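# Press a stapler's arm fully down and release it

## Task

Push the stapler's top arm firmly until it bottoms out, hold it there briefly, then take the hand away so the arm springs back up. The press is only valid if the stapler remains upright and where it was on the table; a tipped-over or shifted stapler means failure.

## Robot and tools

Robot: the upper body of a humanoid on a stand past the table's -x edge, facing roughly +x. Only its right arm (seven joints) and right hand move. The hand has a thumb and two fingers (index and middle).

Scene frame (used in every state line): z = 0 is the table top with +z up, +x runs across the table away from the robot, and the robot's right side is toward -y. The table's near edge is at x = 0.18 m. The right shoulder sits roughly 0.28 m above the pelvis (pelvis 0.01 to 0.14 m over the table), 0.14 m toward -y and 0.06 m toward +x; the hand point reaches no more than 0.55 m from it. Printed positions and orientations may be off by a few centimetres, more when the arm is stretched.

Hand point: a spot fixed to the palm, 0.06 m out from the palm face, between the two fingers at knuckle level. Its own axes: +y out of the palm, +z along straightened fingers, +x across the palm from index toward middle finger. Flat fingers extend 0.095 m past the point along +z. A wrist camera and its clamp sit on the index side and can collide with things.

Motion rows. Both execute_actions and move use rows of 13 numbers, each in [-1, 1], in this order: dx, dy, dz, rx, ry, rz, thumb_0, thumb_1, thumb_2, middle_0, middle_1, index_0, index_1. The first six are an offset (not a pose) from the Hand target as it stood when the action or move began, measured along that Hand target's own axes; 1.0 equals 0.6 m for dx, dy, dz and 180 degrees for the rotation vector rx, ry, rz. Every row of one action is counted from that same start, so repeating an offset in a new call moves the hand further. The last seven are absolute motor goals, scaled between each hinge's stops: thumb_0 swivels the thumb (+1 = +60 degrees toward the middle finger side, -1 = -60 toward the index side) and closes nothing; for thumb_1, thumb_2, middle_0, middle_1, index_0, index_1, +1 is open and -1 is closed (thumb_1 is straight near +0.26). A 0 in a finger slot is a real command, so resend your previous finger numbers to keep the hand unchanged. For pressing, a closed fist or flat hand pressing with the palm or fingers works; the hand needs no grip.

execute_actions: actions is a list of actions; each action is a table of up to 15 rows, one row per control step of 1/30 s, the last row held for the rest of its 15 steps (0.5 s). An empty list just reports state and images. cameras picks images: omitted, null or ["all"] for all, [] for none; names are cam_head and cam_wrist.

move: target is one 13-number row or a list of up to 15 rows, all offsets from the same starting Hand target. speed is top path speed in m/s (0.002 to 1.2, default 0.25; turning up to twice that in rad/s), one value or one per target. blend (m) rounds corners between listed targets; 0 stops at each. blocking=false returns early while the move continues. Finger numbers of later targets are applied on arrival once everything rests. The result adds a move: line: done (settled within 3 mm and 2 degrees), off_target, moving, held or fault, plus limits (paced = pose clipped, held = steps withheld). done does not tell you about contact. Faster moves and targets set deeper past a surface hit and push harder; the path ignores obstacles.

wait: seconds 0 to 10, the arm keeps its last command. stop: brakes a running move, needing some distance. zoom_image: camera (cam_head or cam_wrist) and region [x0, y0, x1, y1] in pixels, at most 504 by 504, from that camera's latest image. finished_scene: scene = this scene's number (1 to 3); ends the scene irrevocably, and the goal must already hold without the robot.

Results: the state shows end_effector_position (m) and end_effector_quat_wxyz in the scene frame, the Hand target (your last commanded pose after clipping, from which new offsets count), joint positions, velocities ("within noise" means at rest) and torques (whole drive output including gravity, sign positive toward larger joint values, noisy and offset), and hand_goal, hand_position and hand_torque_nm in the finger order. Cameras: cam_head and cam_wrist, both 896x504.

Controller behaviour: each step, the commanded orientation is limited to within 32 degrees of the measured one; position wins if both cannot be met. The hand often stops short of the Hand target; waiting does not fix it, but a new action (even zeros) re-requests it, and you can add the remaining distance as an offset. A blocked arm keeps pushing until commanded away; to end a push, set the target back beyond where the hand actually is. Large turns can swing the elbow. Joints are limited to 2.4 rad/s.

Cautions: approach the stapler's arm slowly from above, press straight down (-z in the scene frame) with a target a little below its bottomed position rather than far below, and avoid sideways force that could slide or tip the stapler. Then lift clearly away so it springs back. Avoid slams, fast hits, very hard pushes, knocking anything off the table, and any arm stop. Prolonged pushing, holding the arm stretched, or forcing an unreachable pose heats motors: a MOTOR HOT line warns at 90 °C, and at 120 °C an OVER-TEMPERATURE FAULT drops the arm for 30 s or more, possibly without warning.

Each tool is called after ">>>" by a JSON object that holds its "fn" and its "kwargs".

## Session

>>> {"fn": "execute_actions", "kwargs": {"actions": []}}

Scene clock: 0.00 s.
end_effector_position=(+0.2219, -0.4106, +0.2450) hand_goal=(+0.000, +0.263, +1.000, +1.000, +1.000, +1.000, +1.000) hand_position=(+0.000, +0.263, +1.000, +1.000, +1.000, +1.000, +1.000) hand_torque_nm=(+0.00, +0.00, +0.00, +0.00, +0.00, +0.00, +0.00) end_effector_quat_wxyz=(-0.116, -0.242, -0.362, +0.893)
Joint positions: [-0.527 -0.152 -0.493 -0.202 -1.344 1.209 -0.812]
Joint velocities: within noise
Joint torques (N m): no reading
Hand target: +0.2219, -0.4106, +0.2450; -0.116, -0.242, -0.362, +0.893

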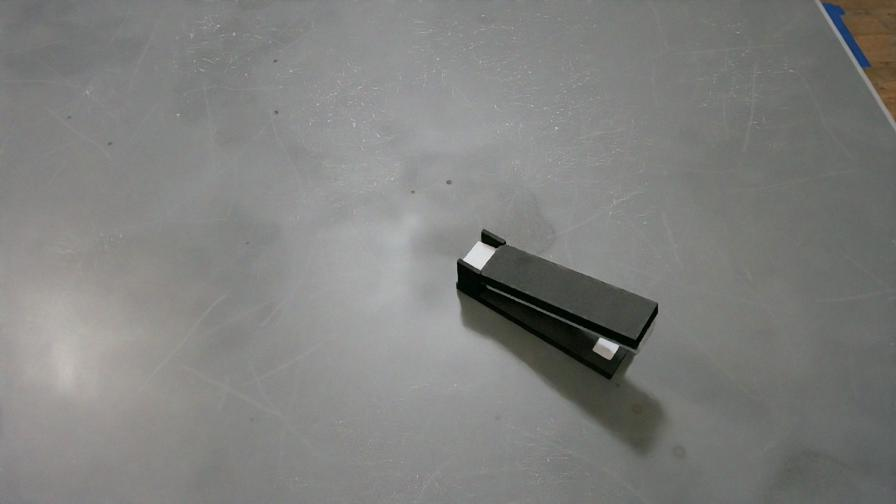

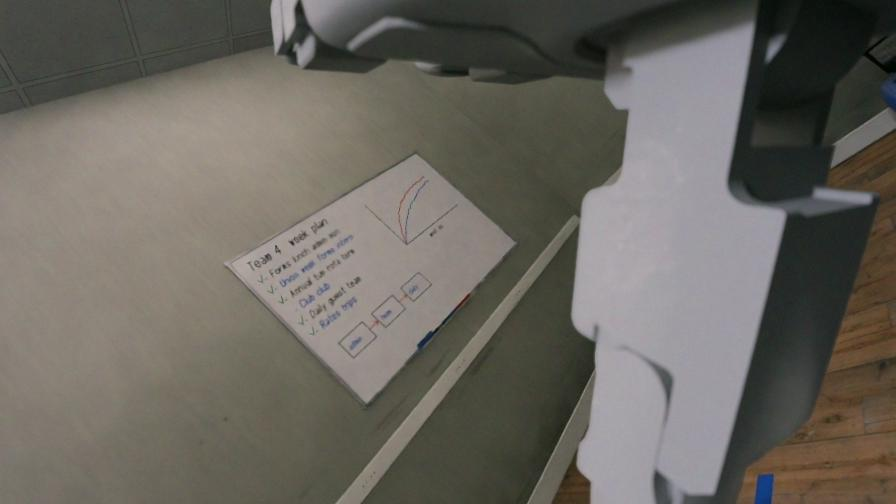

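>>> {"fn": "move", "kwargs": {"target": [-0.124, -0.257, -0.496, -0.786, -0.306, -0.279, 0, 1, 1, -1, -1, -1, -1], "speed": 0.3}}

Scene clock: 11.30 s.
end_effector_position=(+0.2688, -0.2691, +0.2187) hand_goal=(+0.000, +1.000, +1.000, -1.000, -1.000, -1.000, -1.000) hand_position=(+0.000, +0.940, +1.000, -0.942, -0.938, -0.942, -0.938) hand_torque_nm=(+0.00, -0.08, +0.00, +0.07, +0.09, +0.07, +0.09) end_effector_quat_wxyz=(+0.351, -0.147, +0.711, -0.591)
Joint positions: [-0.415 0.016 -0.367 -0.918 -1.951 0.516 1.091]
Joint velocities: within noise
Joint torques (N m): [-1.37 -1.21 0.45 -2.6 -0.01 -0.15 -1.08]
Hand target: +0.2675, -0.2679, +0.2153; +0.349, -0.147, +0.715, -0.587 (not the last commanded pose)
Off the commanded pose: 0.192 m, 92 deg.
move: held (a check stopped the path); limits=held
pose unreachable: on one or more control steps of this call, first in action 0 (counted from 0), an arm could not follow its commanded pose, so it was not sent that pose on those steps. It may still have moved: this result reports where it is.
cause: moving toward the commanded pose would bring two parts of the arm too close to each other (its forearm and its thumb, with joints 6 (wrist pitch) and 7 (wrist yaw) between them).

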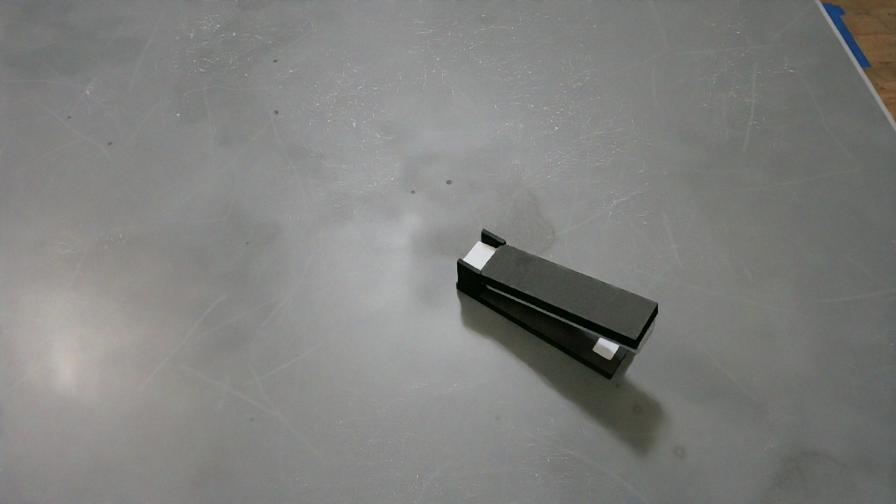

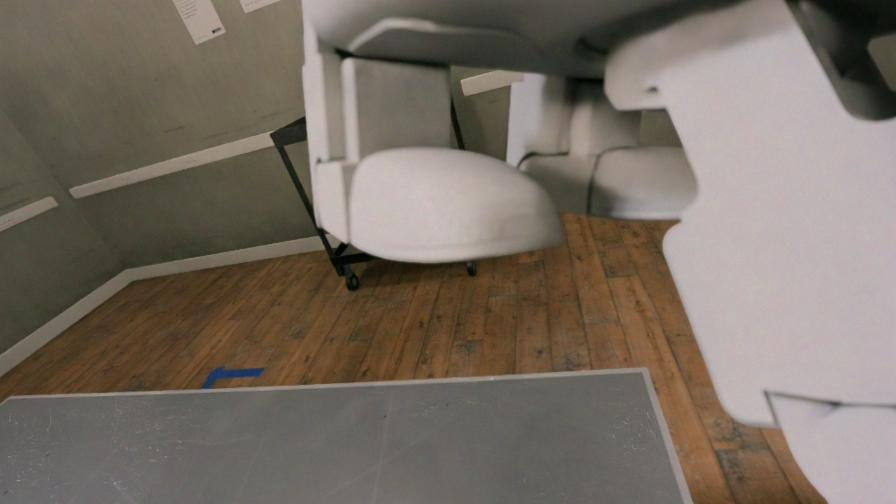

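>>> {"fn": "move", "kwargs": {"target": [-0.085, 0.053, 0.05, -0.216, -0.116, 0.35, 0, 1, 1, -1, -1, -1, -1], "speed": 0.3, "cameras": []}}

Scene clock: 17.00 s.
end_effector_position=(+0.3278, -0.2481, +0.1950) hand_goal=(+0.000, +1.000, +1.000, -1.000, -1.000, -1.000, -1.000) hand_position=(+0.000, +0.940, +1.000, -0.942, -0.942, -0.942, -0.942) hand_torque_nm=(+0.00, -0.08, +0.00, +0.07, +0.08, +0.07, +0.08) end_effector_quat_wxyz=(+0.640, +0.042, +0.767, -0.031)
Joint positions: [-0.619 -0.06 -1.109 -0.317 -0.5 0.615 1.088]
Joint velocities: within noise
Joint torques (N m): [-4.14 -5 0.48 -2.47 0.82 -1.18 -0.06]
Hand target: +0.3304, -0.2499, +0.2000; +0.647, +0.040, +0.760, -0.032
Off the commanded pose: 0.006 m, 1 deg.
move: off_target
No camera images: "cameras" was empty.

>>> {"fn": "move", "kwargs": {"target": [0.022, 0.265, -0.024, -0.262, 0.352, -0.260, 0, 1, 1, -1, -1, -1, -1], "speed": 0.3}}

Scene clock: 20.60 s.
end_effector_position=(+0.3288, -0.2136, +0.1938) hand_goal=(+0.000, +1.000, +1.000, -1.000, -1.000, -1.000, -1.000) hand_position=(+0.000, +0.940, +1.000, -0.942, -0.942, -0.942, -0.942) hand_torque_nm=(+0.00, -0.08, +0.00, +0.07, +0.08, +0.07, +0.08) end_effector_quat_wxyz=(+0.537, -0.086, +0.839, -0.014)
Joint positions: [-0.619 -0.216 -0.774 -0.344 -0.756 0.862 1.291]
Joint velocities: within noise
Joint torques (N m): [-3.46 -3.1 0.14 -3.26 0.54 -0.92 -0.06]
Hand target: +0.3287, -0.2109, +0.1929; +0.539, -0.086, +0.838, -0.008 (not the last commanded pose)
Off the commanded pose: 0.124 m, 70 deg.
move: held (a check stopped the path); limits=held
pose unreachable: on one or more control steps of this call, first in action 0 (counted from 0), an arm could not follow its commanded pose, so it was not sent that pose on those steps. It may still have moved: this result reports where it is.
cause: moving toward the commanded pose would bring two parts of the arm too close to each other (its forearm and its thumb, with joints 6 (wrist pitch) and 7 (wrist yaw) between them).

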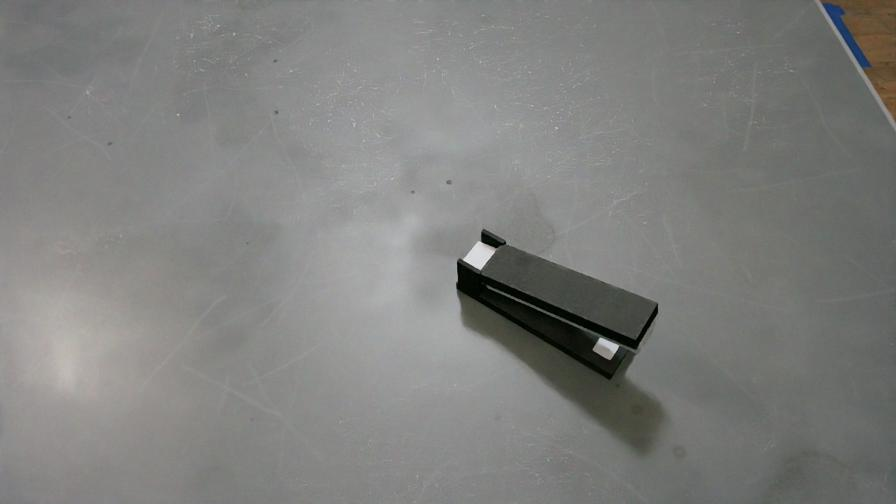

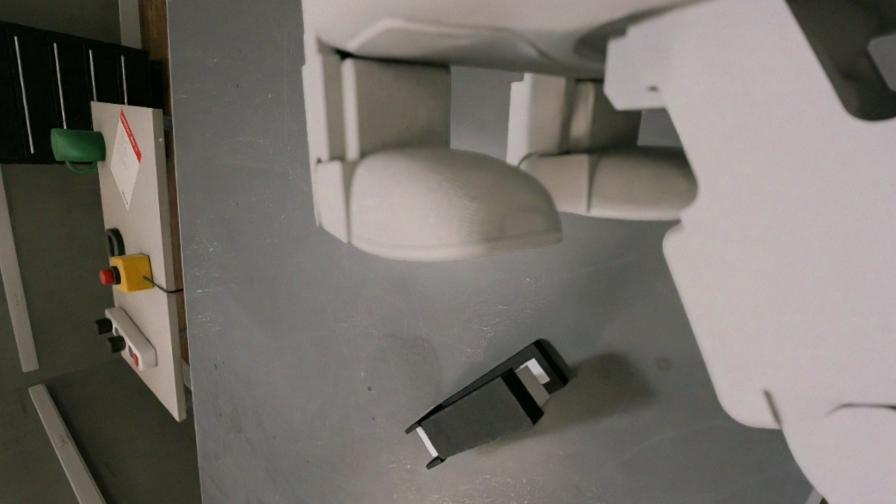

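>>> {"fn": "move", "kwargs": {"target": [0, 0.07, -0.006, -0.056, -0.102, 0.206, 0, 0.4, 1, -1, -1, -1, -1], "speed": 0.3, "cameras": []}}

Scene clock: 25.10 s.
end_effector_position=(+0.3212, -0.1706, +0.1940) hand_goal=(+0.000, +0.400, +1.000, -1.000, -1.000, -1.000, -1.000) hand_position=(+0.000, +0.455, +1.000, -0.942, -0.943, -0.942, -0.943) hand_torque_nm=(+0.00, +0.07, +0.00, +0.07, +0.08, +0.07, +0.08) end_effector_quat_wxyz=(+0.633, +0.130, +0.723, +0.244)
Joint positions: [-0.344 0.02 -0.798 -0.287 0.287 0.785 0.709]
Joint velocities: within noise
Joint torques (N m): [-1.65 -1.95 0.37 -2.71 0.98 -1.35 0.34]
Hand target: +0.3197, -0.1698, +0.1900; +0.628, +0.137, +0.725, +0.249
Off the commanded pose: 0.004 m, 1 deg.
joint sent to its limit — joint 2 (shoulder roll), upper limit. The joint targets still meet the commanded pose.
move: off_target
No camera images: "cameras" was empty.

>>> {"fn": "move", "kwargs": {"target": [0.023, 0.04, 0.026, -0.087, 0.451, -0.333, 0, 0.4, 1, -1, -1, -1, -1], "speed": 0.3}}

Scene clock: 30.17 s.
end_effector_position=(+0.3269, -0.1428, +0.1857) hand_goal=(+0.000, +0.400, +1.000, -1.000, -1.000, -1.000, -1.000) hand_position=(+0.000, +0.445, +1.000, -0.942, -0.943, -0.942, -0.943) hand_torque_nm=(+0.00, +0.06, +0.00, +0.07, +0.08, +0.07, +0.08) end_effector_quat_wxyz=(+0.072, -0.467, +0.880, +0.046)
Joint positions: [-1.397 -0.819 0.913 0.511 -0.048 1.028 1.422]
Joint velocities: within noise
Joint torques (N m): [-8.04 -2.4 -1.21 -0.11 -0.24 -0.34 0.29]
Hand target: +0.3298, -0.1397, +0.1897; +0.077, -0.473, +0.877, +0.041
Off the commanded pose: 0.006 m, 1 deg.
move: off_target

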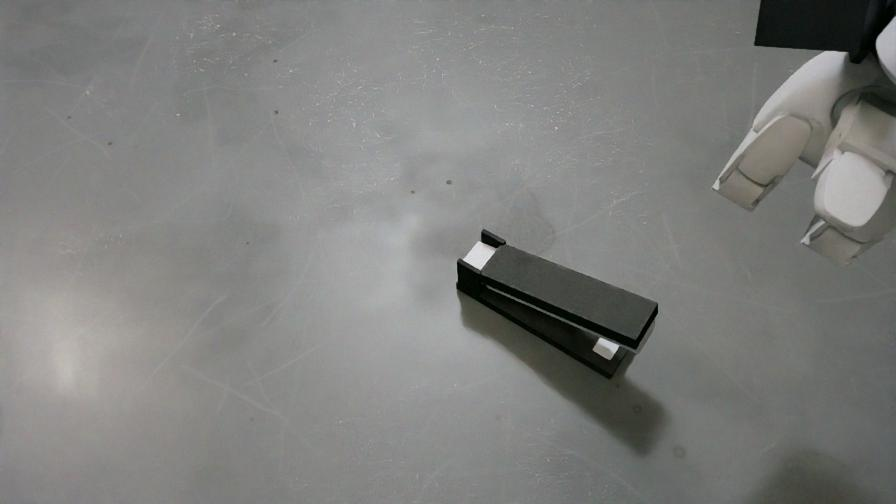

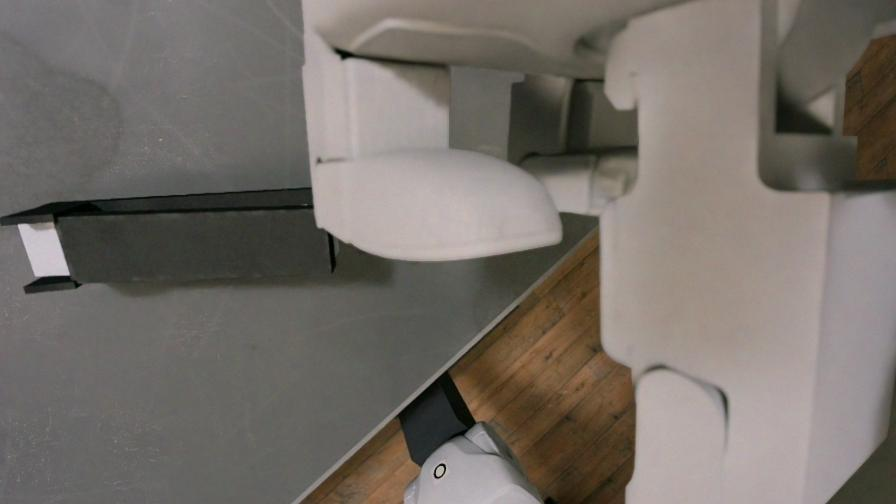

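>>> {"fn": "move", "kwargs": {"target": [-0.115, 0.091, 0.125, 0, 0, 0, 0, 0.4, 1, -1, -1, -1, -1], "speed": 0.2}}

Scene clock: 34.97 s.
end_effector_position=(+0.3307, -0.0436, +0.1300) hand_goal=(+0.000, +0.400, +1.000, -1.000, -1.000, -1.000, -1.000) hand_position=(+0.000, +0.444, +1.000, -0.942, -0.943, -0.942, -0.943) hand_torque_nm=(+0.00, +0.06, +0.00, +0.07, +0.08, +0.07, +0.08) end_effector_quat_wxyz=(+0.080, -0.475, +0.876, +0.033)
Joint positions: [-1.387 -0.382 0.883 0.677 -0.053 1.185 1.122]
Joint velocities: within noise
Joint torques (N m): [-6.16 -1.71 -1.54 -0.71 0.13 -0.39 0.07]
Hand target: +0.3287, -0.0421, +0.1277; +0.077, -0.473, +0.877, +0.041
Off the commanded pose: 0.003 m, 1 deg.
move: done

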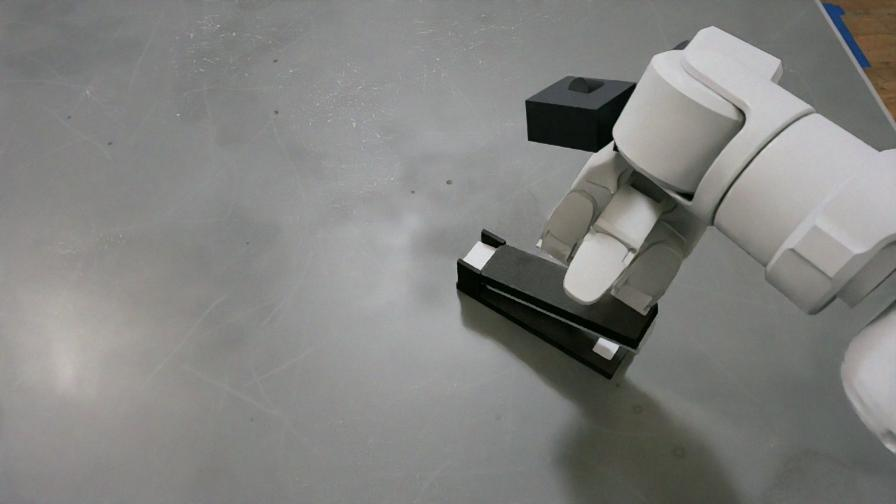

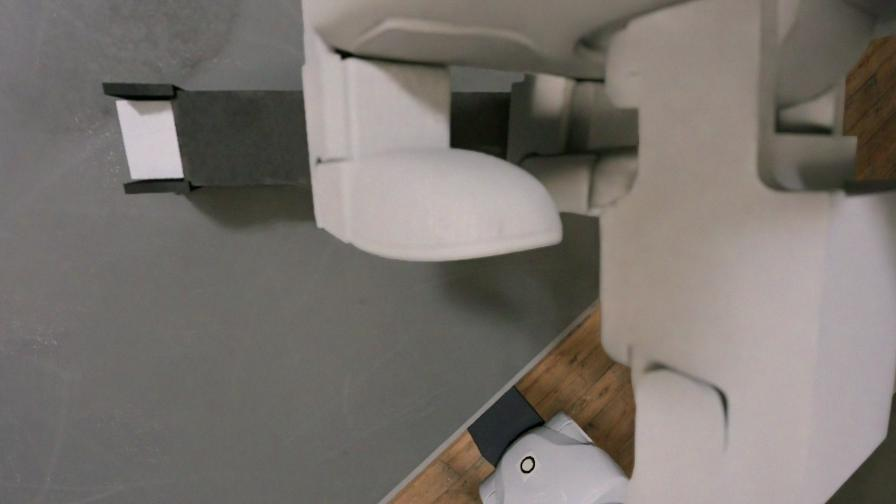

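>>> {"fn": "move", "kwargs": {"target": [[0.0105, -0.006, 0.059, 0, 0, 0, 0, 0.4, 1, -1, -1, -1, -1], [0.031, -0.005, 0.163, 0, 0, 0, 0, 0.4, 1, -1, -1, -1, -1]], "speed": [0.15, 0.06]}}

>>> {"fn": "zoom_image", "kwargs": {"camera": "cam_head", "region": [450, 180, 690, 420]}}

Scene clock: 41.50 s.
end_effector_position=(+0.3443, -0.0469, +0.0547) hand_goal=(+0.000, +0.400, +1.000, -1.000, -1.000, -1.000, -1.000) hand_position=(+0.000, +0.443, +1.000, -1.000, -0.943, -0.942, -0.943) hand_torque_nm=(+0.00, +0.06, +0.00, +0.00, +0.08, +0.07, +0.08) end_effector_quat_wxyz=(+0.121, -0.462, +0.879, +0.020)
Joint positions: [-1.381 -0.126 0.72 1.418 -0.053 0.613 0.811]
Joint velocities: within noise
Joint torques (N m): [-2.06 0.28 -0.32 -0.16 0.13 -1.71 -2.37]
Hand target: +0.3305, -0.0450, +0.0282; +0.077, -0.473, +0.877, +0.041
Off the commanded pose: 0.030 m, 6 deg.
move: off_target

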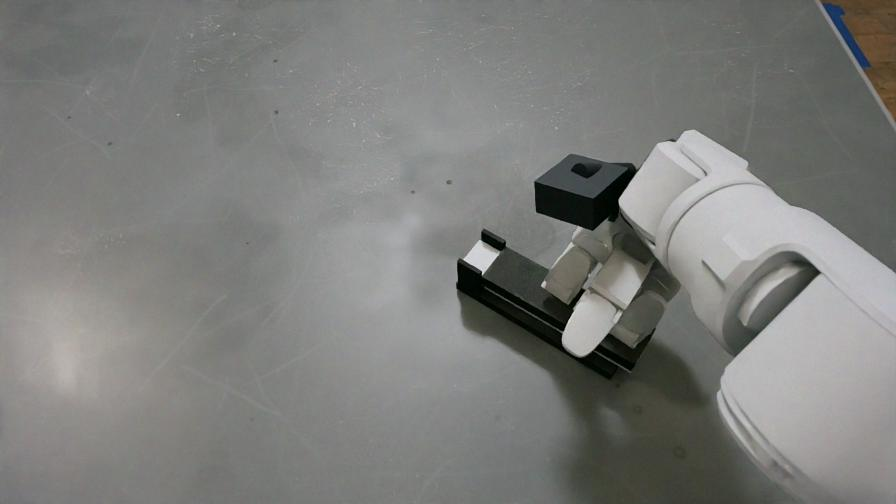

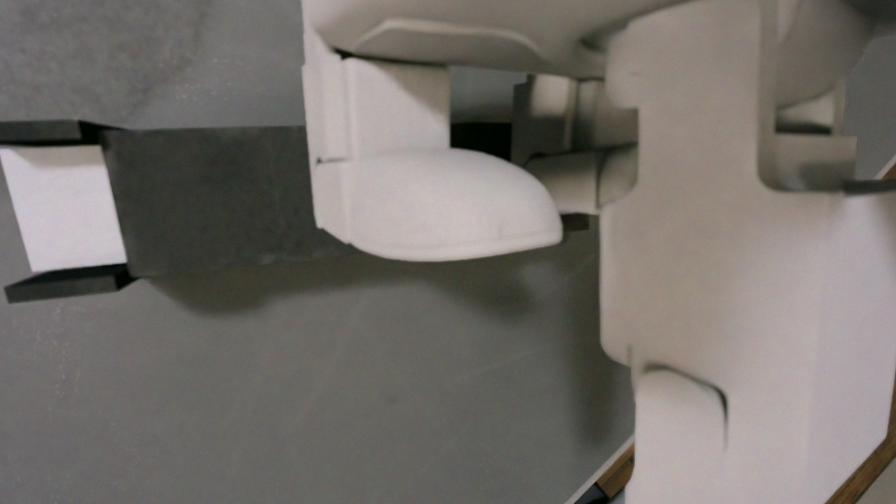

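Scaled by 2.100 from the camera's 896x504 image, which has a finer 1280x720 frame.

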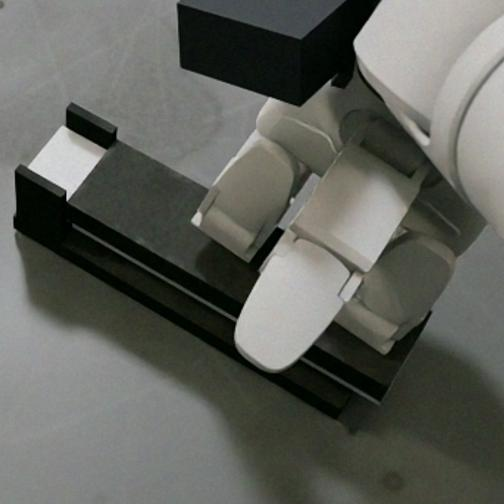

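>>> {"fn": "move", "kwargs": {"target": [0.007, 0.004, 0.026, 0, 0, 0, 0, 0.4, 1, -1, -1, -1, -1], "speed": 0.06}}

>>> {"fn": "zoom_image", "kwargs": {"camera": "cam_head", "region": [450, 180, 690, 420]}}

Scene clock: 46.67 s.
end_effector_position=(+0.3500, -0.0453, +0.0536) hand_goal=(+0.000, +0.400, +1.000, -1.000, -1.000, -1.000, -1.000) hand_position=(+0.000, +0.443, +1.000, -1.001, -0.943, -0.942, -0.943) hand_torque_nm=(+0.00, +0.06, +0.00, +0.00, +0.08, +0.07, +0.08) end_effector_quat_wxyz=(+0.140, -0.463, +0.875, +0.012)
Joint positions: [-1.381 -0.125 0.705 1.418 -0.053 0.588 0.773]
Joint velocities: within noise
Joint torques (N m): [0.58 0.99 -0.3 0.66 0.14 -2.02 -3.02]
Hand target: +0.3277, -0.0449, +0.0121; +0.077, -0.473, +0.877, +0.041
Off the commanded pose: 0.047 m, 8 deg.
move: off_target

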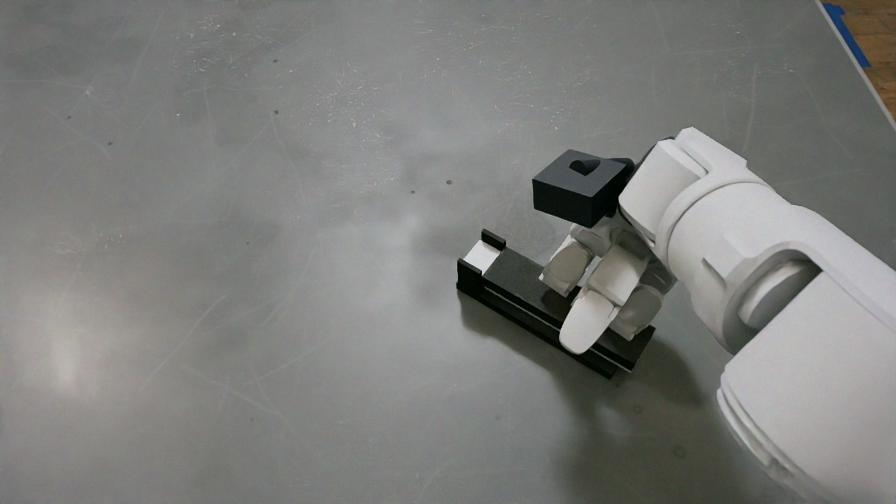

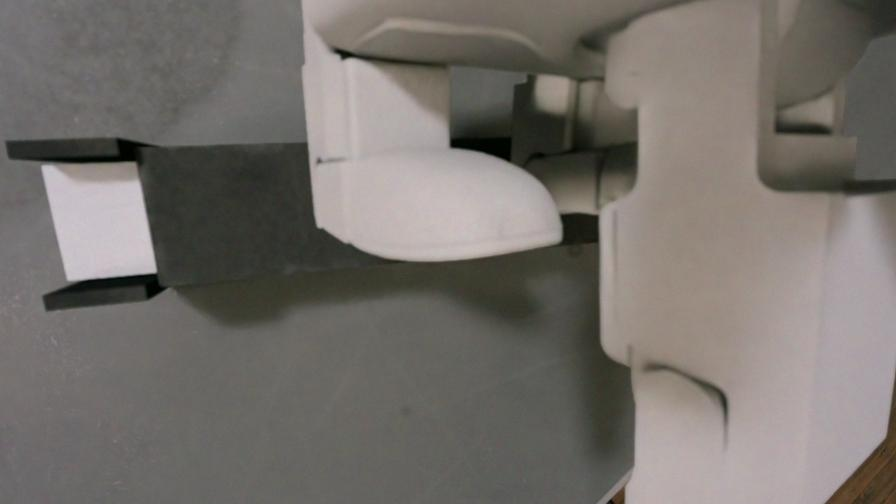

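Scaled by 2.100 from the camera's 896x504 image, which has a finer 1280x720 frame.

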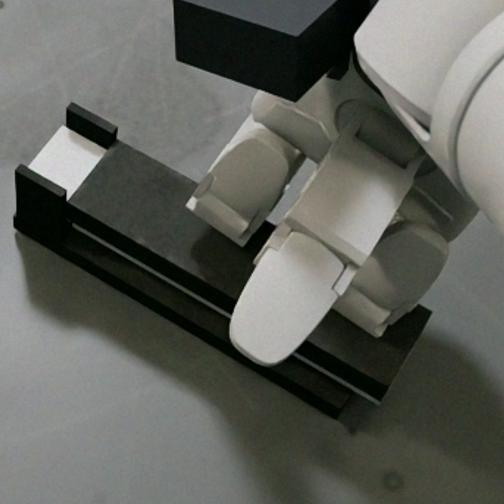

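>>> {"fn": "move", "kwargs": {"target": [-0.047, -0.028, -0.16, 0, 0, 0, 0, 0.4, 1, -1, -1, -1, -1], "speed": 0.12}}

Scene clock: 49.63 s.
end_effector_position=(+0.3432, -0.0428, +0.1061) hand_goal=(+0.000, +0.400, +1.000, -1.000, -1.000, -1.000, -1.000) hand_position=(+0.000, +0.443, +1.000, -1.001, -0.943, -0.942, -0.943) hand_torque_nm=(+0.00, +0.06, +0.00, +0.00, +0.08, +0.07, +0.08) end_effector_quat_wxyz=(+0.068, -0.473, +0.877, +0.049)
Joint positions: [-1.504 -0.149 0.799 1.379 -0.091 0.747 1.077]
Joint velocities: within noise
Joint torques (N m): [-8.29 -3.05 -0.01 -2.29 -0.05 -0.05 0.31]
Hand target: +0.3478, -0.0447, +0.1115; +0.077, -0.473, +0.877, +0.041
Off the commanded pose: 0.007 m, 1 deg.
move: off_target

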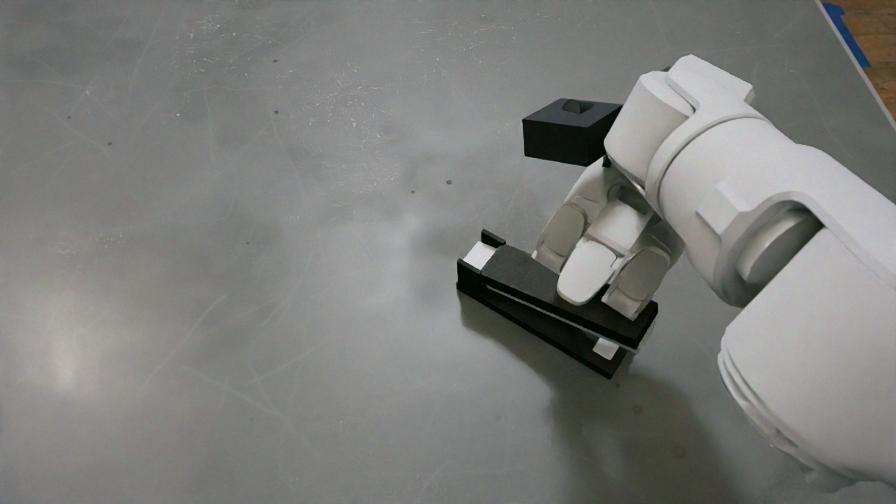

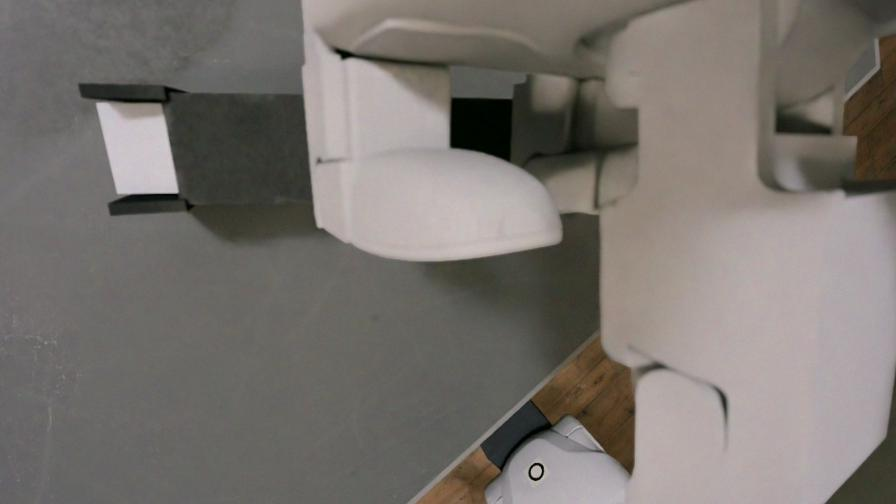

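>>> {"fn": "finished_scene", "kwargs": {"scene": 2}}

The scene is finished: the task was done.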